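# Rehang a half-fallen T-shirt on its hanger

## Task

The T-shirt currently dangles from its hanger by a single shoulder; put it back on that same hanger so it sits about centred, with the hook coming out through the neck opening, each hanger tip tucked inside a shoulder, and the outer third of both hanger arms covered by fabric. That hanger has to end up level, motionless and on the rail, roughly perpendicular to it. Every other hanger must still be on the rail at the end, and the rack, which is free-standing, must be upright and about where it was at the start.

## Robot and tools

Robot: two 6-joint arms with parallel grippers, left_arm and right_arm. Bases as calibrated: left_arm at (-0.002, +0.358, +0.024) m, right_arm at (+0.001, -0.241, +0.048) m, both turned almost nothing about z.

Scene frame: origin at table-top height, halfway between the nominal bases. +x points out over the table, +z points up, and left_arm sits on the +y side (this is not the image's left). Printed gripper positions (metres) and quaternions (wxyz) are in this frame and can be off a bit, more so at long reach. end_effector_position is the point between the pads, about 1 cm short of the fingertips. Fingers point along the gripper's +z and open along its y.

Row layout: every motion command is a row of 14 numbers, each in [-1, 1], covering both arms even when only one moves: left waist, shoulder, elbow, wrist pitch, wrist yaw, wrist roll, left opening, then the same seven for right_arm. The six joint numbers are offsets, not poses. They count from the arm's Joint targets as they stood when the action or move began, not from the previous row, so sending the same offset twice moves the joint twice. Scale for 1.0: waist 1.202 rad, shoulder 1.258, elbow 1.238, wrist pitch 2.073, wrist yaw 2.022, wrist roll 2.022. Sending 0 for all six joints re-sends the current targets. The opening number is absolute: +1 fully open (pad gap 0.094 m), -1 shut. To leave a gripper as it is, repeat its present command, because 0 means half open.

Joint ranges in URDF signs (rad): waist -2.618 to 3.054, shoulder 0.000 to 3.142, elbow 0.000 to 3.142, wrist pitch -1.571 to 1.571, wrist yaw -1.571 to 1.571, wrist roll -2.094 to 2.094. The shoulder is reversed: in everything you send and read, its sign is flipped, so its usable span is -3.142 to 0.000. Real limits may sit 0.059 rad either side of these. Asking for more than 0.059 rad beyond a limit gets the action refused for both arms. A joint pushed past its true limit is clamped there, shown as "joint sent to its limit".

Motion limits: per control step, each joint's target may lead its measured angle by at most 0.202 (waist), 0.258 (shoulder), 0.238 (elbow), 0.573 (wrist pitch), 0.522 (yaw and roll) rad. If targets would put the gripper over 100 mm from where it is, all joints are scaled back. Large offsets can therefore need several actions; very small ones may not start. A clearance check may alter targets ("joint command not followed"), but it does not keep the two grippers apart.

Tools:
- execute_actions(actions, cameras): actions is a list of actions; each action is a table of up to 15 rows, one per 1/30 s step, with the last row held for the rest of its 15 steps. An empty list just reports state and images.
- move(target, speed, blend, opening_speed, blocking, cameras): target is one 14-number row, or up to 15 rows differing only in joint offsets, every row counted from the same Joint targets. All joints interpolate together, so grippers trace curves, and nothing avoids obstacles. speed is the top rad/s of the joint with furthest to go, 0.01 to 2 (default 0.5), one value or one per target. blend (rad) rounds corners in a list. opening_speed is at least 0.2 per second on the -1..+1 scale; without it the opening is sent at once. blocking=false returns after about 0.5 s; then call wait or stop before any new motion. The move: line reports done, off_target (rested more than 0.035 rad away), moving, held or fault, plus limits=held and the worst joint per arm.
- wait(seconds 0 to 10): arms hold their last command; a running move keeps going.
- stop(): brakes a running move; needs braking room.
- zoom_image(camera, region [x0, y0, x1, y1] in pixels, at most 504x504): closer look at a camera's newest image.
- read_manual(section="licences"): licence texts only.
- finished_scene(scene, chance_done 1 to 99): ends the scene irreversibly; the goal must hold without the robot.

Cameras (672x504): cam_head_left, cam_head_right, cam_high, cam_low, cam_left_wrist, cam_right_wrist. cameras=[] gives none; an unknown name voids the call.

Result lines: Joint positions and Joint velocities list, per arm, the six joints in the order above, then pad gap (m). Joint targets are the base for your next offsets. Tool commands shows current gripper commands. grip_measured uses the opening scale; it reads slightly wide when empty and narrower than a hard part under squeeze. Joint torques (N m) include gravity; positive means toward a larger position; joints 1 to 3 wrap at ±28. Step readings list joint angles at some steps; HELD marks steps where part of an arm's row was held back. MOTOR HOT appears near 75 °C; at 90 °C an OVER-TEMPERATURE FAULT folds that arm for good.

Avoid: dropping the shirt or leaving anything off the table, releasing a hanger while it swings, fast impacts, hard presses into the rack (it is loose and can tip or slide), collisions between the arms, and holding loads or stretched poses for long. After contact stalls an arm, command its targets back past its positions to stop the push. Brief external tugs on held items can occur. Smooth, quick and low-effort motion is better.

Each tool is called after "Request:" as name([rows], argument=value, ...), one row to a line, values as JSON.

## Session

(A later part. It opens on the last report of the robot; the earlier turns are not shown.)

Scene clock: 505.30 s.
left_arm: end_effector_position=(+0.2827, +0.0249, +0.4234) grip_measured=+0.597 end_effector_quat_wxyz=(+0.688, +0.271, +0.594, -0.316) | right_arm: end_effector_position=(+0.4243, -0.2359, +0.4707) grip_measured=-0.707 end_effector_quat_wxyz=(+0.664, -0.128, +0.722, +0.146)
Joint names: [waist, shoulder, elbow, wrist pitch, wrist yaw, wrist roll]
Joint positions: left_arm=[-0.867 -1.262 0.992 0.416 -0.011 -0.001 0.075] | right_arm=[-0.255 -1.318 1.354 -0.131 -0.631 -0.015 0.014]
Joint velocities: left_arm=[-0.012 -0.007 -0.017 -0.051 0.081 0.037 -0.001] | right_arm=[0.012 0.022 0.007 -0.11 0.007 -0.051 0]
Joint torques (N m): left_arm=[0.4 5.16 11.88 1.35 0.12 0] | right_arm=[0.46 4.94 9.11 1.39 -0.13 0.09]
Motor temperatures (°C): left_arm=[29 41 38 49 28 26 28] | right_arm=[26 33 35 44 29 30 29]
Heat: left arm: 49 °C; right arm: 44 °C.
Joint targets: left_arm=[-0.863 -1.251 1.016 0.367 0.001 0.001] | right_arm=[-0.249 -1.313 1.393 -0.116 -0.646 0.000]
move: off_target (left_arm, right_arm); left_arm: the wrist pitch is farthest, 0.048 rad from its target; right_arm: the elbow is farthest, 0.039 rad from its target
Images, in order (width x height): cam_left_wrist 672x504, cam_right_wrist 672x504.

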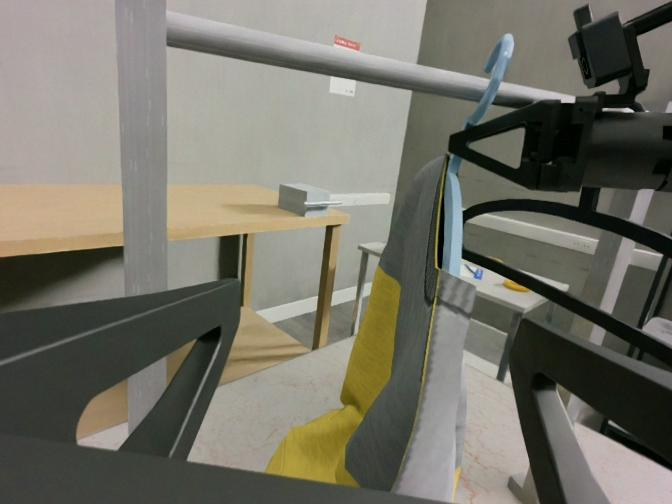

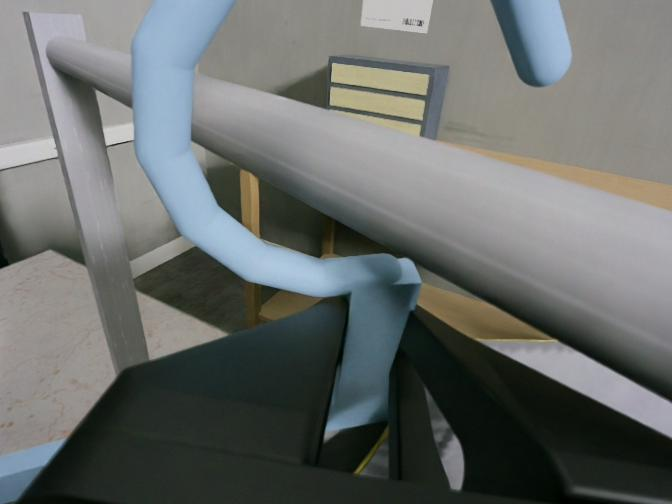

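Request:
move(target=[0,0,0,0,0,0,0.6,0,-0.036,0,0,0,0,-1], speed=0.1, cameras=["cam_right_wrist"])

Request:
move(target=[0,0,0,0,0,0,0.6,0.05,0.04,-0.018,-0.007,0.03,0.23,-1], speed=0.25)

Scene clock: 506.50 s.
left_arm: end_effector_position=(+0.2828, +0.0248, +0.4230) grip_measured=+0.597 end_effector_quat_wxyz=(+0.687, +0.272, +0.595, -0.316) | right_arm: end_effector_position=(+0.4364, -0.2389, +0.4541) grip_measured=-0.707 end_effector_quat_wxyz=(+0.649, -0.121, +0.735, +0.152)
Joint names: [waist, shoulder, elbow, wrist pitch, wrist yaw, wrist roll]
Joint positions: left_arm=[-0.867 -1.262 0.992 0.415 -0.011 -0.001 0.075] | right_arm=[-0.255 -1.36 1.354 -0.131 -0.631 -0.015 0.014]
Joint velocities: left_arm=[0.007 0.002 -0.002 0.051 -0.007 -0.007 0] | right_arm=[-0.012 -0.007 -0.012 0.022 0.051 -0.051 0]
Joint torques (N m): left_arm=[0.18 5.07 11.85 1.42 0.06 0] | right_arm=[0.44 5.22 9.21 1.4 -0.13 0.1]
Motor temperatures (°C): left_arm=[29 40 38 48 28 26 28] | right_arm=[26 33 35 44 29 30 29]
Heat: left arm: 48 °C; right arm: 44 °C.
Joint targets: left_arm=[-0.863 -1.251 1.016 0.367 0.001 0.001] | right_arm=[-0.249 -1.358 1.393 -0.116 -0.646 0.000]
move: off_target (left_arm, right_arm); left_arm: the wrist pitch is farthest, 0.048 rad from its target; right_arm: the elbow is farthest, 0.039 rad from its target
Images, in order (width x height): cam_right_wrist 672x504.

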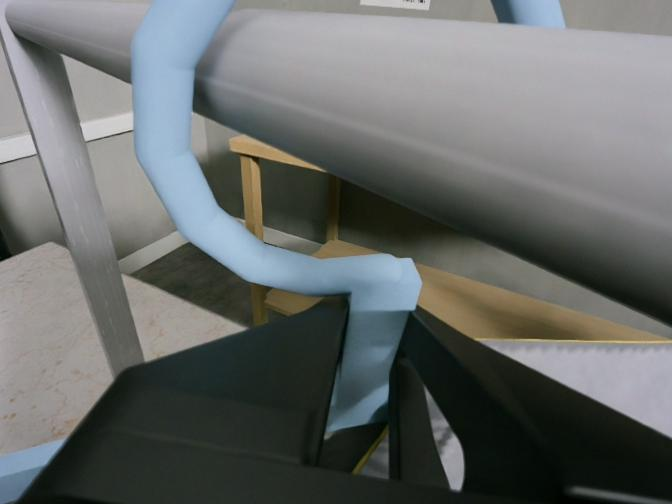

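Scene clock: 508.97 s.
left_arm: end_effector_position=(+0.2828, +0.0248, +0.4230) grip_measured=+0.597 end_effector_quat_wxyz=(+0.687, +0.272, +0.595, -0.316) | right_arm: end_effector_position=(+0.4329, -0.2148, +0.4594) grip_measured=-0.706 end_effector_quat_wxyz=(+0.598, +0.029, +0.742, +0.302)
Joint names: [waist, shoulder, elbow, wrist pitch, wrist yaw, wrist roll]
Joint positions: left_arm=[-0.867 -1.262 0.992 0.415 -0.011 -0.001 0.075] | right_arm=[-0.192 -1.344 1.354 -0.134 -0.604 0.436 0.014]
Joint velocities: left_arm=[-0.007 0.007 -0.007 -0.139 -0.037 0.007 0] | right_arm=[0.027 0.027 0.012 -0.037 -0.007 0.051 -0.001]
Joint torques (N m): left_arm=[0.51 5.24 11.79 1.4 0.09 -0.03] | right_arm=[0.2 8.18 7.46 1.3 0.11 0.25]
Motor temperatures (°C): left_arm=[29 40 38 48 28 26 28] | right_arm=[26 33 35 44 29 30 30]
Heat: left arm: 48 °C; right arm: 44 °C.
Joint targets: left_arm=[-0.863 -1.251 1.016 0.367 0.001 0.001] | right_arm=[-0.189 -1.308 1.370 -0.130 -0.586 0.465]
move: off_target (left_arm, right_arm); left_arm: the wrist pitch is farthest, 0.048 rad from its target; right_arm: the shoulder is farthest, 0.037 rad from its target

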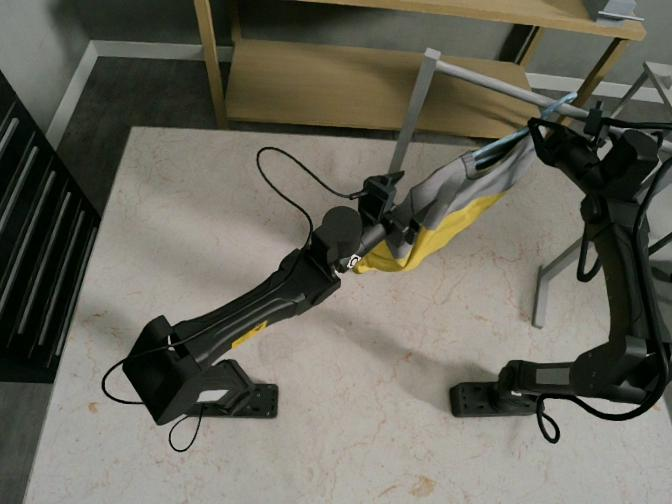

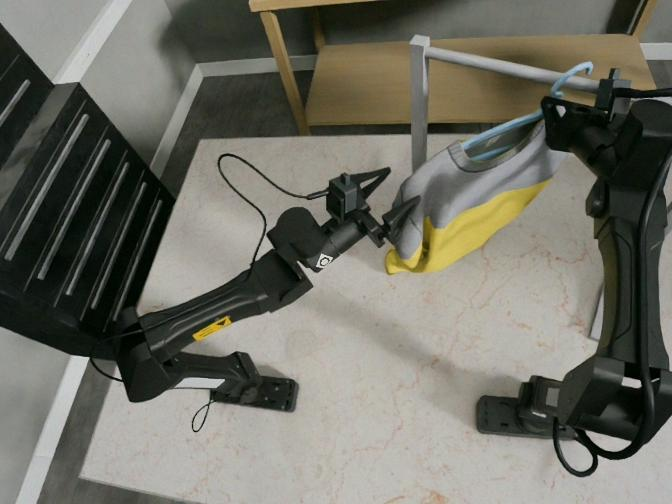

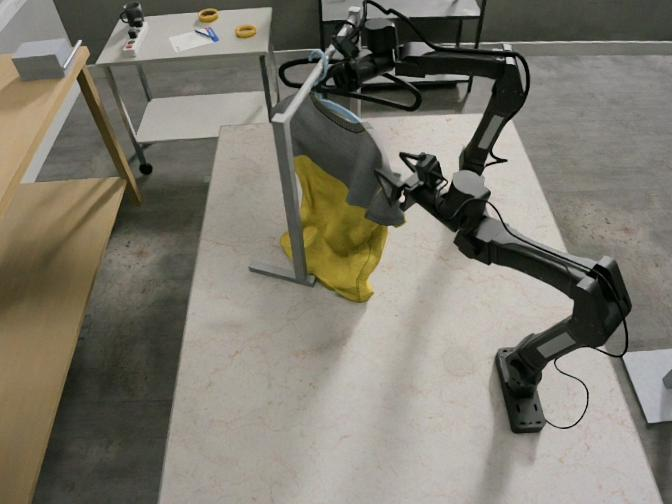

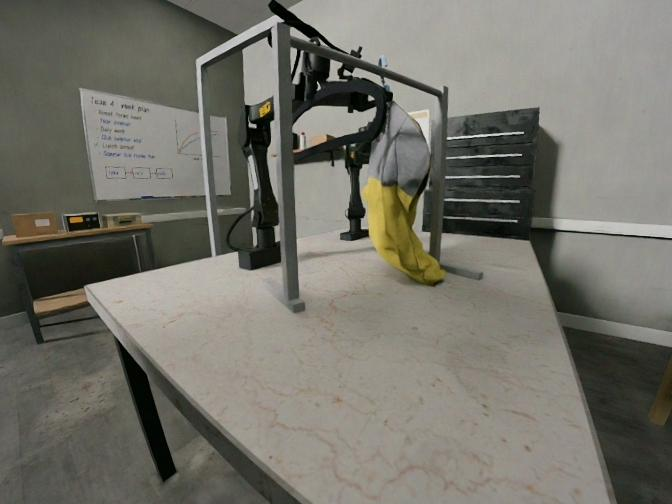

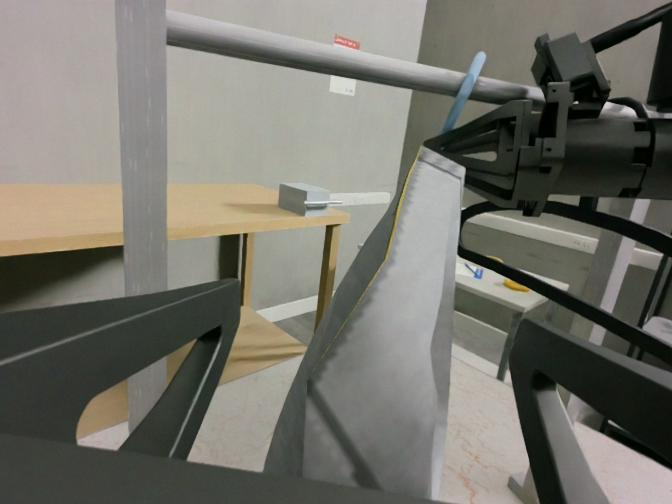

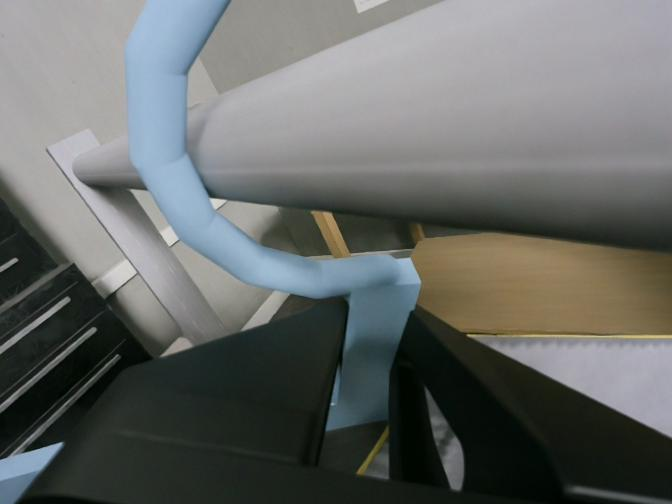

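Request:
move(target=[0.1,0.1,0,0,0,0,0.6,0.04,0.02,-0.012,-0.005,0.02,0.25,-1], speed=0.25, cameras=["cam_head_right","cam_left_wrist","cam_right_wrist"])

Request:
zoom_image(camera="cam_head_right", region=[380, 20, 600, 290])

Scene clock: 511.80 s.
left_arm: end_effector_position=(+0.2941, +0.0857, +0.4703) grip_measured=+0.597 end_effector_quat_wxyz=(+0.739, +0.219, +0.568, -0.289) | right_arm: end_effector_position=(+0.4205, -0.1982, +0.4764) grip_measured=-0.706 end_effector_quat_wxyz=(+0.524, +0.187, +0.707, +0.437)
Joint names: [waist, shoulder, elbow, wrist pitch, wrist yaw, wrist roll]
Joint positions: left_arm=[-0.747 -1.143 0.992 0.413 -0.011 -0.001 0.075] | right_arm=[-0.142 -1.299 1.354 -0.137 -0.564 0.91 0.014]
Joint velocities: left_arm=[-0.012 -0.002 0.012 -0.007 -0.022 -0.037 -0.001] | right_arm=[-0.017 0.002 -0.002 0.022 0.007 -0.007 -0.001]
Joint torques (N m): left_arm=[0.36 4.53 11.56 1.35 0.12 0] | right_arm=[0.09 5.68 6.38 1.25 0.13 0.56]
Motor temperatures (°C): left_arm=[29 40 38 48 28 26 28] | right_arm=[26 33 35 43 29 30 30]
Heat: left arm: 48 °C; right arm: 43 °C.
Joint targets: left_arm=[-0.742 -1.126 1.016 0.367 0.001 0.001] | right_arm=[-0.141 -1.283 1.355 -0.141 -0.545 0.970]
move: off_target (left_arm, right_arm); left_arm: the wrist pitch is farthest, 0.046 rad from its target; right_arm: the wrist roll is farthest, 0.061 rad from its target
Images, in order (width x height): cam_head_right 672x504, cam_left_wrist 672x504, cam_right_wrist 672x504.

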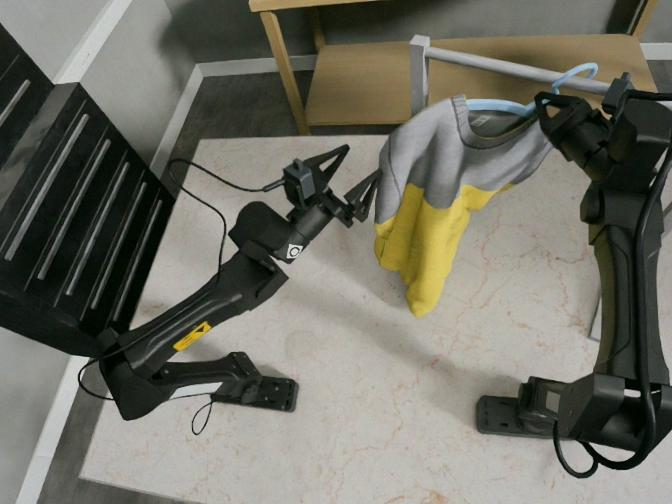

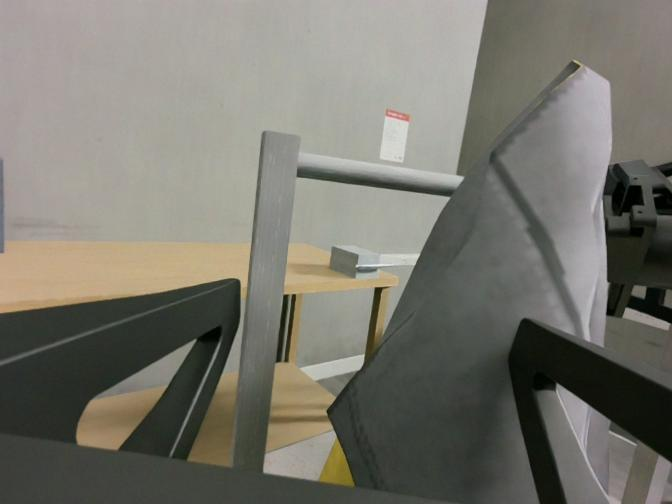

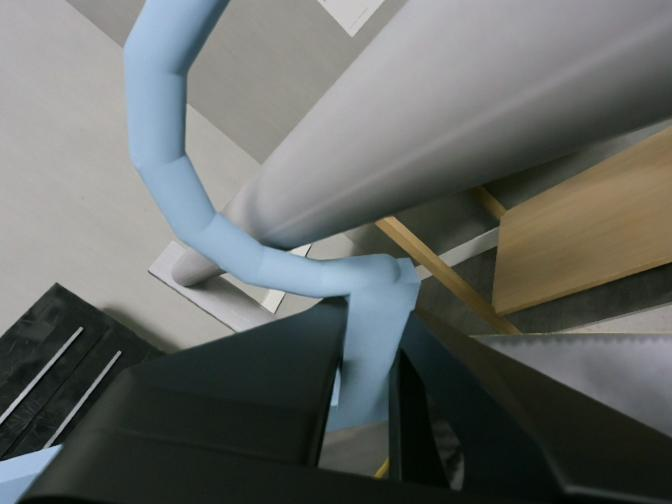

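Scaled by 1.867 from the camera's 672x504 image, which has a finer 960x720 frame.

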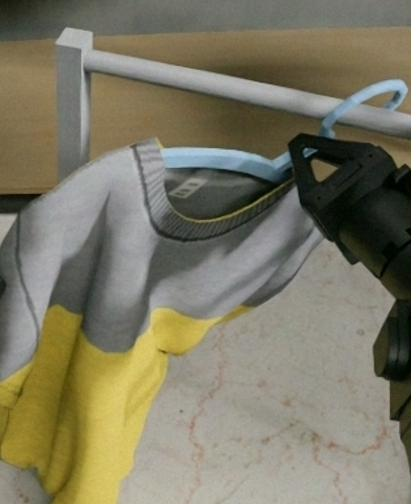

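Request:
move(target=[0,0,0,0,0,0,0.6,0.05,0.045,0,0,0.025,0.2,-1], speed=0.2, cameras=["cam_head_right","cam_head_left","cam_high","cam_right_wrist"])

Request:
zoom_image(camera="cam_head_right", region=[360, 20, 620, 340])

Scene clock: 515.10 s.
left_arm: end_effector_position=(+0.2941, +0.0857, +0.4703) grip_measured=+0.597 end_effector_quat_wxyz=(+0.739, +0.219, +0.568, -0.289) | right_arm: end_effector_position=(+0.4084, -0.1831, +0.4914) grip_measured=-0.706 end_effector_quat_wxyz=(+0.435, +0.321, +0.646, +0.540)
Joint names: [waist, shoulder, elbow, wrist pitch, wrist yaw, wrist roll]
Joint positions: left_arm=[-0.747 -1.143 0.992 0.413 -0.011 -0.001 0.075] | right_arm=[-0.086 -1.256 1.354 -0.144 -0.504 1.331 0.014]
Joint velocities: left_arm=[0.002 0.002 -0.002 -0.007 -0.022 0.007 -0.001] | right_arm=[-0.002 -0.012 0.002 -0.066 -0.022 -0.037 0]
Joint torques (N m): left_arm=[0.42 4.62 11.75 1.36 0.1 -0.03] | right_arm=[0.35 6.49 6.28 1.31 0.07 0.37]
Motor temperatures (°C): left_arm=[29 40 38 47 28 26 28] | right_arm=[26 33 35 43 29 30 30]
Heat: left arm: 47 °C; right arm: 43 °C.
Joint targets: left_arm=[-0.742 -1.126 1.016 0.367 0.001 0.001] | right_arm=[-0.081 -1.226 1.355 -0.141 -0.495 1.375]
move: off_target (left_arm, right_arm); left_arm: the wrist pitch is farthest, 0.046 rad from its target; right_arm: the wrist roll is farthest, 0.043 rad from its target
Images, in order (width x height): cam_head_left 672x504, cam_head_right 672x504, cam_high 672x504, cam_right_wrist 672x504.

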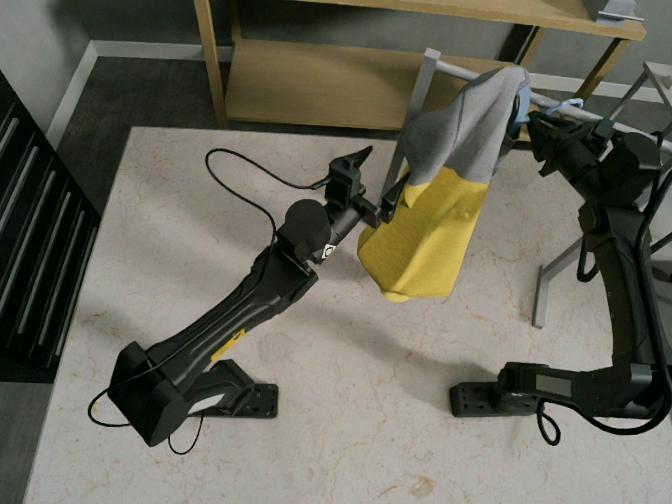

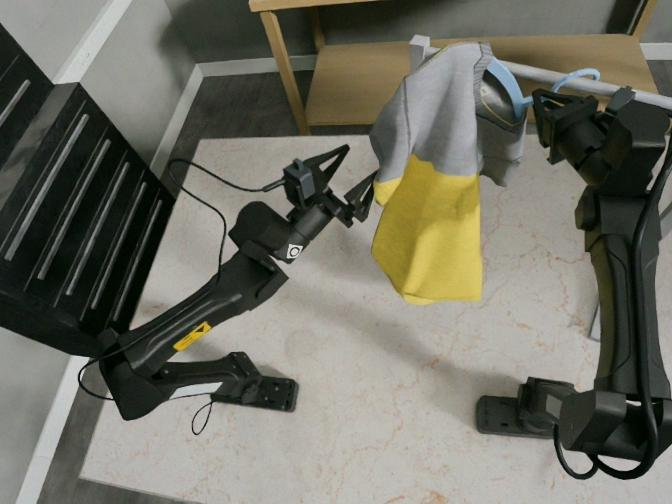

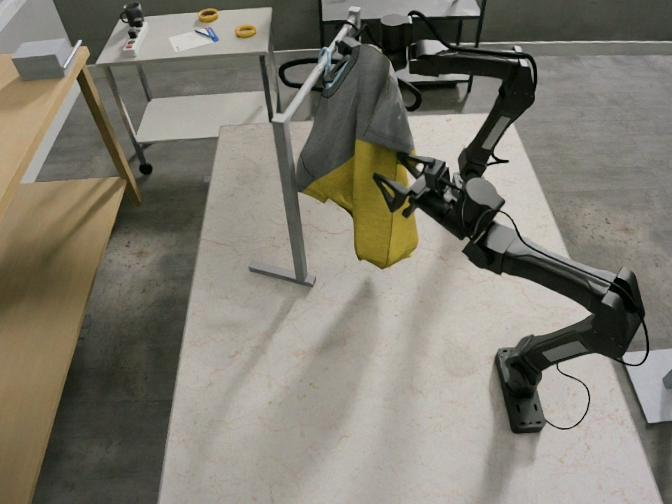

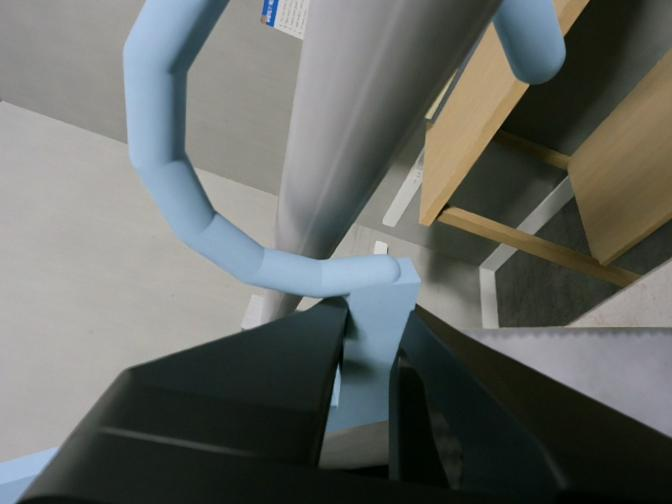

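Scaled by 1.575 from the camera's 672x504 image, which has a finer 960x720 frame.

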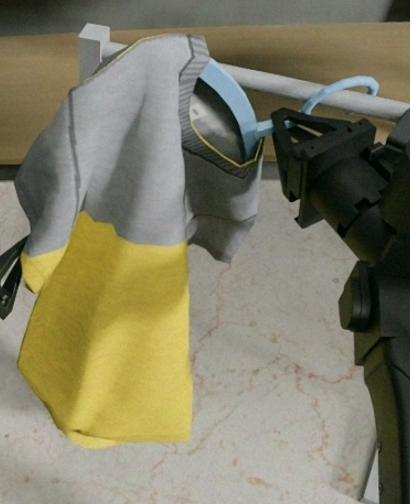

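Request:
move(target=[0.1,0,0,0,0,0,0.6,0.008,0.037,0,0,0.005,0.2,-1], speed=0.2, cameras=["cam_head_right","cam_head_left","cam_high","cam_right_wrist"])

Request:
zoom_image(camera="cam_head_right", region=[360, 20, 620, 340])

Scene clock: 517.93 s.
left_arm: end_effector_position=(+0.3246, +0.1231, +0.4703) grip_measured=+0.597 end_effector_quat_wxyz=(+0.755, +0.184, +0.580, -0.244) | right_arm: end_effector_position=(+0.3973, -0.1835, +0.5083) grip_measured=-0.706 end_effector_quat_wxyz=(+0.343, +0.428, +0.561, +0.620)
Joint names: [waist, shoulder, elbow, wrist pitch, wrist yaw, wrist roll]
Joint positions: left_arm=[-0.627 -1.143 0.992 0.413 -0.011 -0.001 0.075] | right_arm=[-0.08 -1.218 1.354 -0.131 -0.481 1.721 0.014]
Joint velocities: left_arm=[-0.012 -0.002 0.007 -0.037 -0.081 -0.066 0] | right_arm=[0.002 0.017 -0.007 -0.081 -0.022 0.037 0.001]
Joint torques (N m): left_arm=[0.4 4.7 11.59 1.3 0.07 0] | right_arm=[0.62 6.89 6.23 1.19 0.03 0.54]
Motor temperatures (°C): left_arm=[29 39 38 47 28 26 28] | right_arm=[26 33 34 43 29 30 30]
Heat: left arm: 47 °C; right arm: 43 °C.
Joint targets: left_arm=[-0.622 -1.126 1.016 0.367 0.001 0.001] | right_arm=[-0.071 -1.180 1.355 -0.141 -0.485 1.779]
move: off_target (left_arm, right_arm); left_arm: the wrist pitch is farthest, 0.046 rad from its target; right_arm: the wrist roll is farthest, 0.058 rad from its target
Images, in order (width x height): cam_head_left 672x504, cam_head_right 672x504, cam_high 672x504, cam_right_wrist 672x504.

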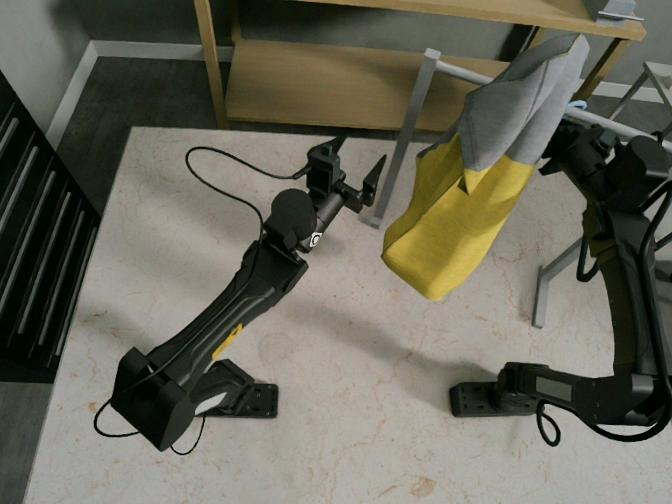

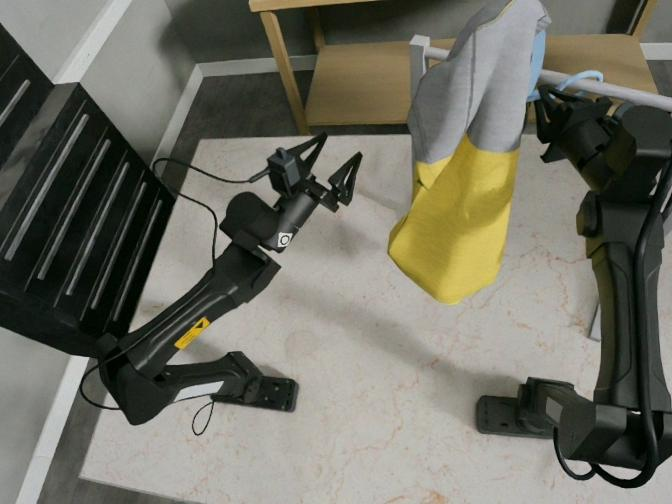

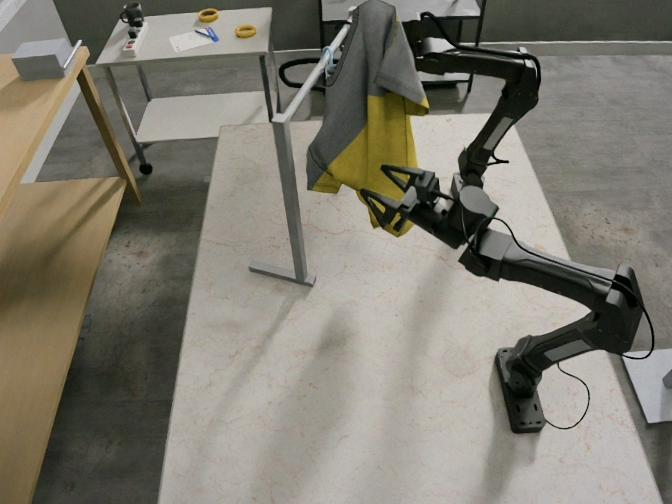

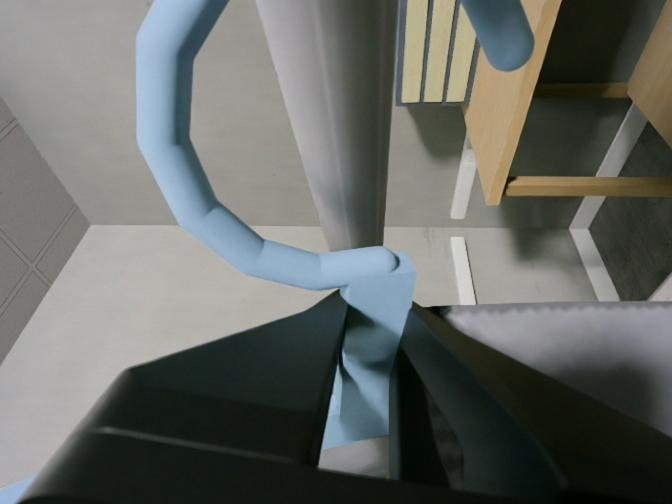

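Scaled by 1.575 from the camera's 672x504 image, which has a finer 960x720 frame.

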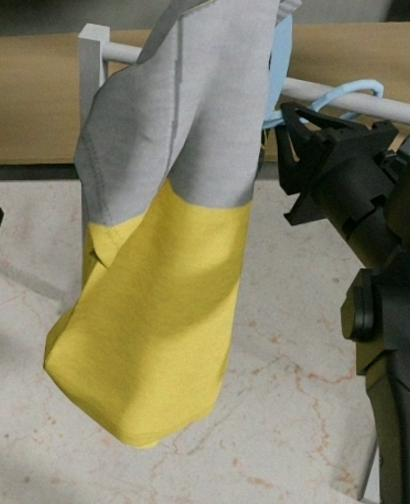

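Request:
move([
  [0,0,0,0,0,0,0.6,-0.008,-0.037,0,0,-0.005,-0.2,-1],
  [0,0,0,0,0,0,0.6,-0.058,-0.082,0,0,-0.03,-0.4,-1],
  [0,0,0,0,0,0,0.6,-0.098,-0.102,0.012,0.005,-0.05,-0.65,-1],
  [0,0,0,0,0,0,0.6,-0.148,-0.1415,0.031,0.012,-0.0796,-0.88,-1],
], speed=0.3, blend=0.05)

Request:
zoom_image(camera="cam_head_right", region=[380, 20, 600, 290])

Scene clock: 526.03 s.
left_arm: end_effector_position=(+0.3246, +0.1230, +0.4699) grip_measured=+0.597 end_effector_quat_wxyz=(+0.755, +0.185, +0.581, -0.243) | right_arm: end_effector_position=(+0.4351, -0.2337, +0.4509) grip_measured=-0.707 end_effector_quat_wxyz=(+0.640, -0.111, +0.741, +0.167)
Joint names: [waist, shoulder, elbow, wrist pitch, wrist yaw, wrist roll]
Joint positions: left_arm=[-0.627 -1.143 0.992 0.412 -0.011 -0.001 0.075] | right_arm=[-0.244 -1.357 1.354 -0.151 -0.63 0.015 0.014]
Joint velocities: left_arm=[-0.002 0.007 -0.017 -0.007 0.022 -0.051 -0.001] | right_arm=[0.012 -0.007 -0.007 -0.007 -0.022 -0.022 0]
Joint torques (N m): left_arm=[0.36 4.62 11.66 1.38 0.06 -0.03] | right_arm=[-0.44 4.96 9.26 1.58 -0.14 -0.13]
Motor temperatures (°C): left_arm=[29 39 38 46 28 26 27] | right_arm=[26 33 34 43 29 30 30]
Heat: left arm: 46 °C; right arm: 43 °C.
Joint targets: left_arm=[-0.622 -1.126 1.016 0.367 0.001 0.001] | right_arm=[-0.249 -1.358 1.394 -0.116 -0.646 0.000]
move: off_target (left_arm, right_arm); left_arm: the wrist pitch is farthest, 0.045 rad from its target; right_arm: the elbow is farthest, 0.039 rad from its target

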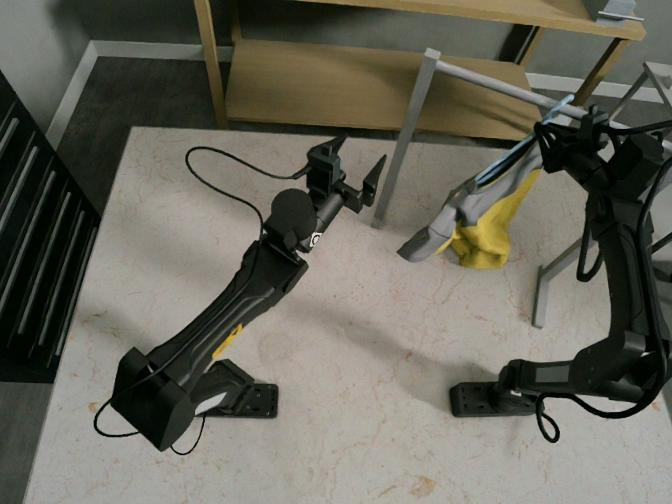

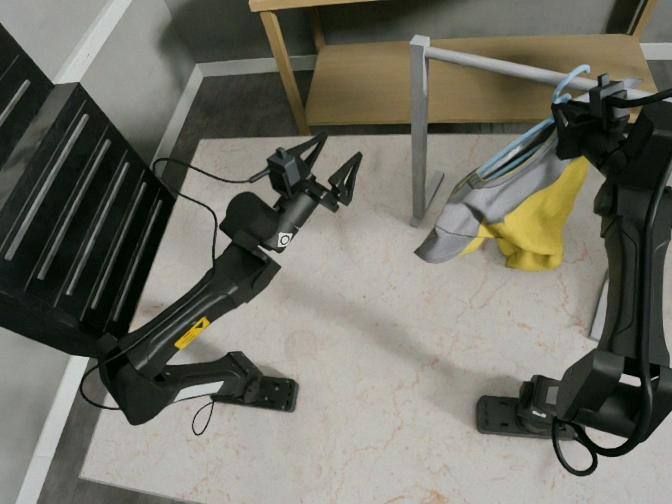

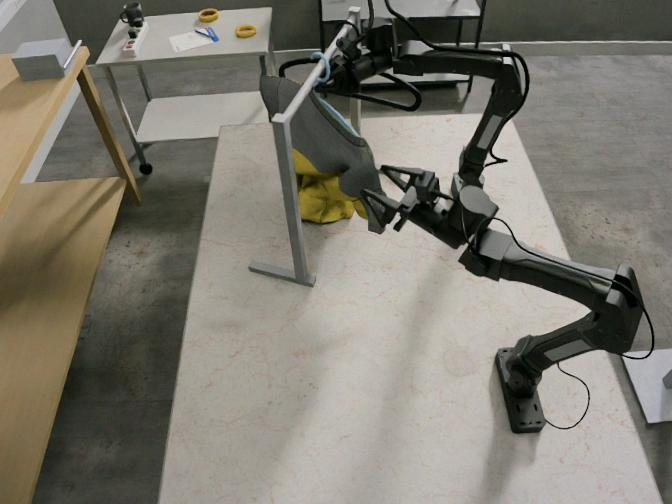

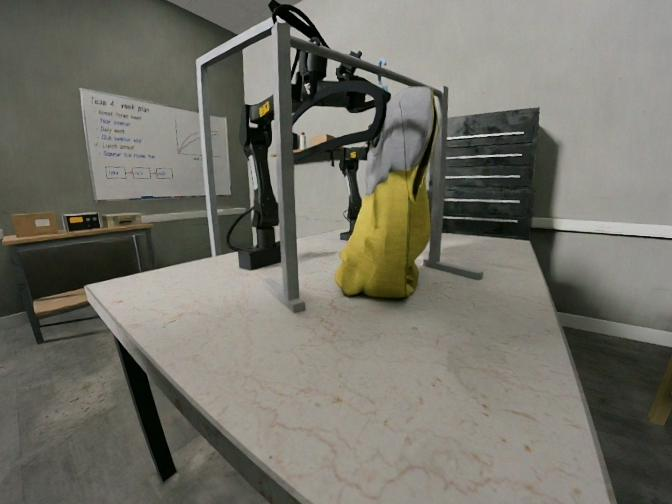

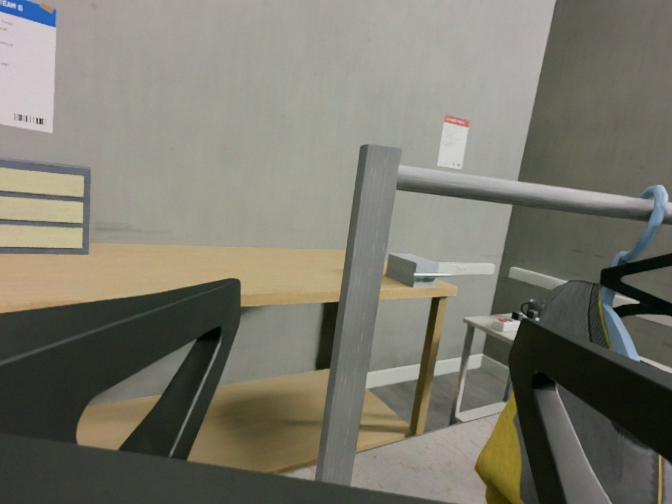

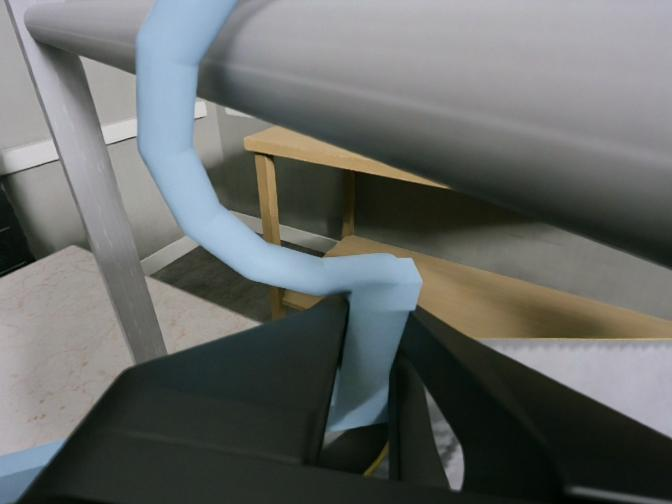

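Scaled by 1.867 from the camera's 672x504 image, which has a finer 960x720 frame.

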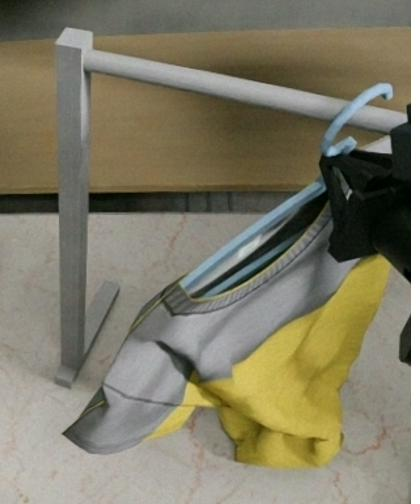

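Request:
move(target=[0,0,0,0,0,0,0.6,0,0,0,0,0,0,-0.45], opening_speed=0.5, cameras=["cam_right_wrist"])

Request:
move(target=[0,0,0,0,0,0,0.6,0,0.03,0,0,0,0,-0.45], speed=0.1, cameras=["cam_right_wrist","cam_head_right"])

Scene clock: 527.67 s.
left_arm: end_effector_position=(+0.3246, +0.1230, +0.4699) grip_measured=+0.597 end_effector_quat_wxyz=(+0.755, +0.185, +0.581, -0.243) | right_arm: end_effector_position=(+0.4349, -0.2332, +0.4510) grip_measured=-0.452 end_effector_quat_wxyz=(+0.641, -0.117, +0.740, +0.165)
Joint names: [waist, shoulder, elbow, wrist pitch, wrist yaw, wrist roll]
Joint positions: left_arm=[-0.627 -1.143 0.992 0.412 -0.011 -0.001 0.075] | right_arm=[-0.244 -1.357 1.354 -0.151 -0.633 0.003 0.026]
Joint velocities: left_arm=[-0.002 0.012 -0.002 0.037 -0.037 0.007 0.001] | right_arm=[-0.002 0.002 0.007 0.022 -0.051 0.066 0]
Joint torques (N m): left_arm=[0.51 4.85 11.64 1.33 0.08 0.02] | right_arm=[-0.46 4.93 9.26 1.58 -0.12 -0.11]
Motor temperatures (°C): left_arm=[29 38 38 46 28 25 27] | right_arm=[26 33 34 43 29 30 30]
Heat: left arm: 46 °C; right arm: 43 °C.
Joint targets: left_arm=[-0.622 -1.126 1.016 0.367 0.001 0.001] | right_arm=[-0.249 -1.358 1.394 -0.116 -0.646 0.000]
move: off_target (left_arm, right_arm); left_arm: the wrist pitch is farthest, 0.045 rad from its target; right_arm: the elbow is farthest, 0.040 rad from its target
Images, in order (width x height): cam_right_wrist 672x504.

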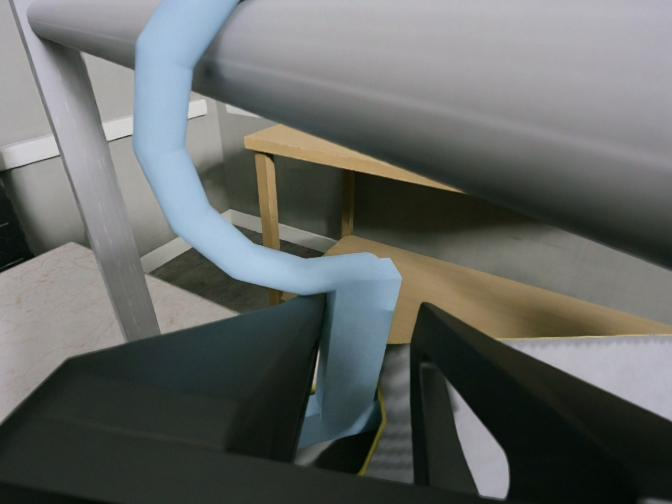

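Scene clock: 528.37 s.
left_arm: end_effector_position=(+0.3246, +0.1230, +0.4699) grip_measured=+0.597 end_effector_quat_wxyz=(+0.755, +0.185, +0.581, -0.243) | right_arm: end_effector_position=(+0.4349, -0.2332, +0.4510) grip_measured=-0.452 end_effector_quat_wxyz=(+0.641, -0.117, +0.740, +0.165)
Joint names: [waist, shoulder, elbow, wrist pitch, wrist yaw, wrist roll]
Joint positions: left_arm=[-0.627 -1.143 0.992 0.412 -0.011 -0.001 0.075] | right_arm=[-0.244 -1.357 1.354 -0.151 -0.633 0.003 0.026]
Joint velocities: left_arm=[-0.012 -0.002 -0.007 -0.095 0.022 -0.066 0] | right_arm=[-0.002 0.017 -0.027 0.007 0.007 -0.007 0.001]
Joint torques (N m): left_arm=[0.5 4.38 11.75 1.34 0.07 -0.01] | right_arm=[-0.49 8.4 9.28 1.58 -0.11 -0.11]
Motor temperatures (°C): left_arm=[29 38 39 46 28 25 27] | right_arm=[26 33 34 43 29 30 30]
Heat: left arm: 46 °C; right arm: 43 °C.
Joint targets: left_arm=[-0.622 -1.126 1.016 0.367 0.001 0.001] | right_arm=[-0.249 -1.320 1.394 -0.116 -0.646 0.000]
move: off_target (left_arm, right_arm); left_arm: the wrist pitch is farthest, 0.045 rad from its target; right_arm: the elbow is farthest, 0.040 rad from its target
Images, in order (width x height): cam_head_right 672x504, cam_right_wrist 672x504.

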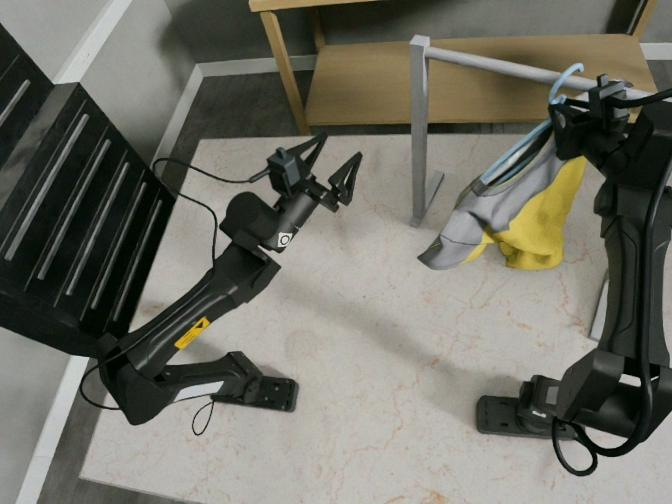

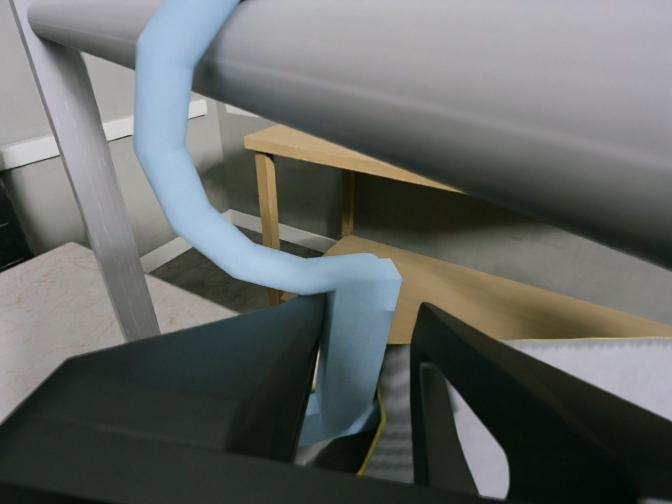

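Request:
move(target=[0,0,0,0,0,0,0.6,0,0.02,0,0,0,0,-0.45], speed=0.1, cameras=["cam_right_wrist"])

Scene clock: 529.37 s.
left_arm: end_effector_position=(+0.3246, +0.1230, +0.4699) grip_measured=+0.597 end_effector_quat_wxyz=(+0.755, +0.185, +0.581, -0.243) | right_arm: end_effector_position=(+0.4248, -0.2308, +0.4650) grip_measured=-0.452 end_effector_quat_wxyz=(+0.653, -0.122, +0.730, +0.160)
Joint names: [waist, shoulder, elbow, wrist pitch, wrist yaw, wrist roll]
Joint positions: left_arm=[-0.627 -1.143 0.992 0.412 -0.011 -0.001 0.075] | right_arm=[-0.244 -1.322 1.354 -0.151 -0.633 0.003 0.026]
Joint velocities: left_arm=[-0.017 0.017 0.002 0.022 0.007 -0.037 0.001] | right_arm=[-0.012 0.012 -0.022 0.007 0.022 -0.066 0]
Joint torques (N m): left_arm=[0.59 4.78 11.69 1.36 0.11 0.01] | right_arm=[-0.46 7.04 9.22 1.58 -0.1 -0.1]
Motor temperatures (°C): left_arm=[29 38 39 45 28 25 27] | right_arm=[26 33 35 43 29 30 30]
Heat: left arm: 45 °C; right arm: 43 °C.
Joint targets: left_arm=[-0.622 -1.126 1.016 0.367 0.001 0.001] | right_arm=[-0.249 -1.295 1.394 -0.116 -0.646 0.000]
move: off_target (left_arm, right_arm); left_arm: the wrist pitch is farthest, 0.045 rad from its target; right_arm: the elbow is farthest, 0.040 rad from its target
Images, in order (width x height): cam_right_wrist 672x504.

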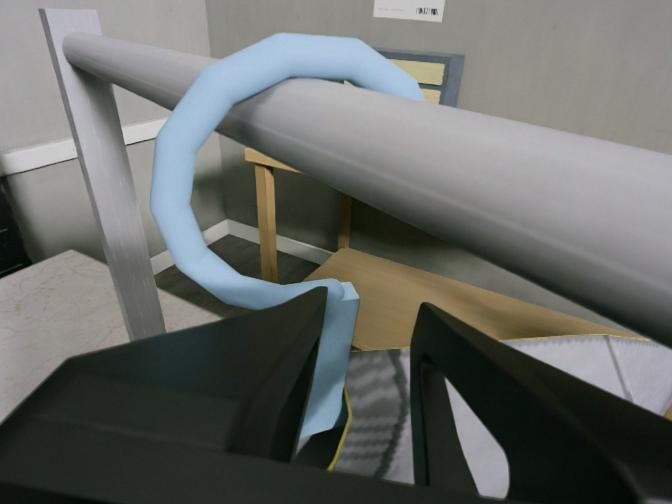

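Request:
move(target=[0,0,0,0,0,0,0.6,0.01,-0.025,0.023,0.008,0,0,-0.45], speed=0.1, cameras=["cam_right_wrist"])

Request:
move(target=[0,0,0,0,0,0,0.6,0,0,0,0,0,0,-1], opening_speed=0.5, cameras=["cam_right_wrist","cam_head_right"])

Scene clock: 530.30 s.
left_arm: end_effector_position=(+0.3246, +0.1230, +0.4699) grip_measured=+0.597 end_effector_quat_wxyz=(+0.755, +0.185, +0.581, -0.243) | right_arm: end_effector_position=(+0.4239, -0.2304, +0.4739) grip_measured=-0.452 end_effector_quat_wxyz=(+0.659, -0.123, +0.724, +0.160)
Joint names: [waist, shoulder, elbow, wrist pitch, wrist yaw, wrist roll]
Joint positions: left_arm=[-0.627 -1.143 0.992 0.412 -0.011 -0.001 0.075] | right_arm=[-0.244 -1.322 1.373 -0.15 -0.634 0.011 0.026]
Joint velocities: left_arm=[0.002 -0.007 -0.017 -0.037 0.037 -0.007 0] | right_arm=[0.002 0.007 -0.017 -0.007 -0.022 -0.037 0]
Joint torques (N m): left_arm=[0.5 4.68 11.75 1.39 0.1 -0.04] | right_arm=[0.47 4.14 9.91 1.71 -0.09 -0.09]
Motor temperatures (°C): left_arm=[29 38 39 45 28 25 27] | right_arm=[26 33 35 43 29 30 29]
Heat: left arm: 45 °C; right arm: 43 °C.
Joint targets: left_arm=[-0.622 -1.126 1.016 0.367 0.001 0.001] | right_arm=[-0.237 -1.326 1.422 -0.099 -0.646 0.000]
move: off_target (left_arm, right_arm); left_arm: the wrist pitch is farthest, 0.045 rad from its target; right_arm: the wrist pitch is farthest, 0.050 rad from its target
Images, in order (width x height): cam_right_wrist 672x504.

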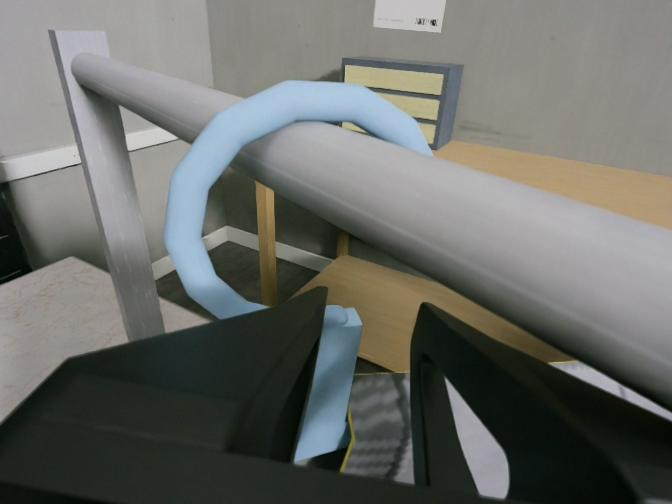

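Scene clock: 531.60 s.
left_arm: end_effector_position=(+0.3246, +0.1230, +0.4699) grip_measured=+0.597 end_effector_quat_wxyz=(+0.755, +0.185, +0.581, -0.243) | right_arm: end_effector_position=(+0.4226, -0.2264, +0.4759) grip_measured=-0.990 end_effector_quat_wxyz=(+0.661, -0.133, +0.720, +0.165)
Joint names: [waist, shoulder, elbow, wrist pitch, wrist yaw, wrist roll]
Joint positions: left_arm=[-0.627 -1.143 0.992 0.412 -0.011 -0.001 0.075] | right_arm=[-0.241 -1.322 1.375 -0.145 -0.653 0.006 0]
Joint velocities: left_arm=[0.007 0.017 0.002 -0.037 0.037 0.066 -0.001] | right_arm=[-0.007 0.012 0.002 -0.007 -0.051 -0.022 0]
Joint torques (N m): left_arm=[0.43 4.66 11.56 1.34 0.07 0.02] | right_arm=[0.28 4.11 9.77 1.66 0 -0.11]
Motor temperatures (°C): left_arm=[29 38 39 45 28 25 27] | right_arm=[26 33 35 43 29 30 29]
Heat: left arm: 45 °C; right arm: 43 °C.
Joint targets: left_arm=[-0.622 -1.126 1.016 0.367 0.001 0.001] | right_arm=[-0.237 -1.326 1.422 -0.099 -0.646 0.000]
move: off_target (left_arm, right_arm); left_arm: the wrist pitch is farthest, 0.045 rad from its target; right_arm: the elbow is farthest, 0.047 rad from its target
Images, in order (width x height): cam_head_right 672x504, cam_right_wrist 672x504.

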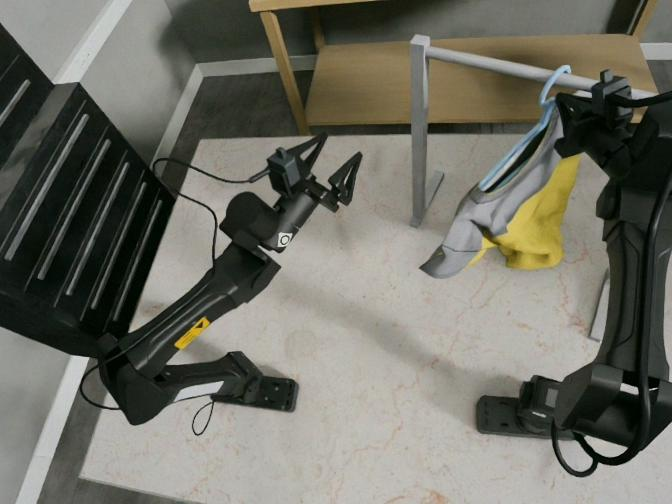

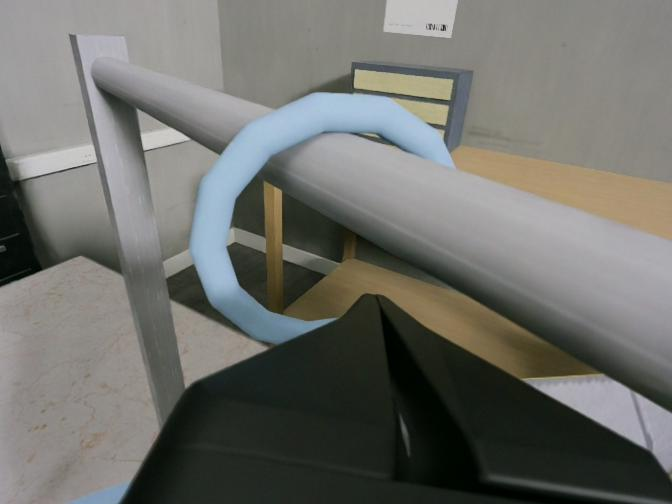

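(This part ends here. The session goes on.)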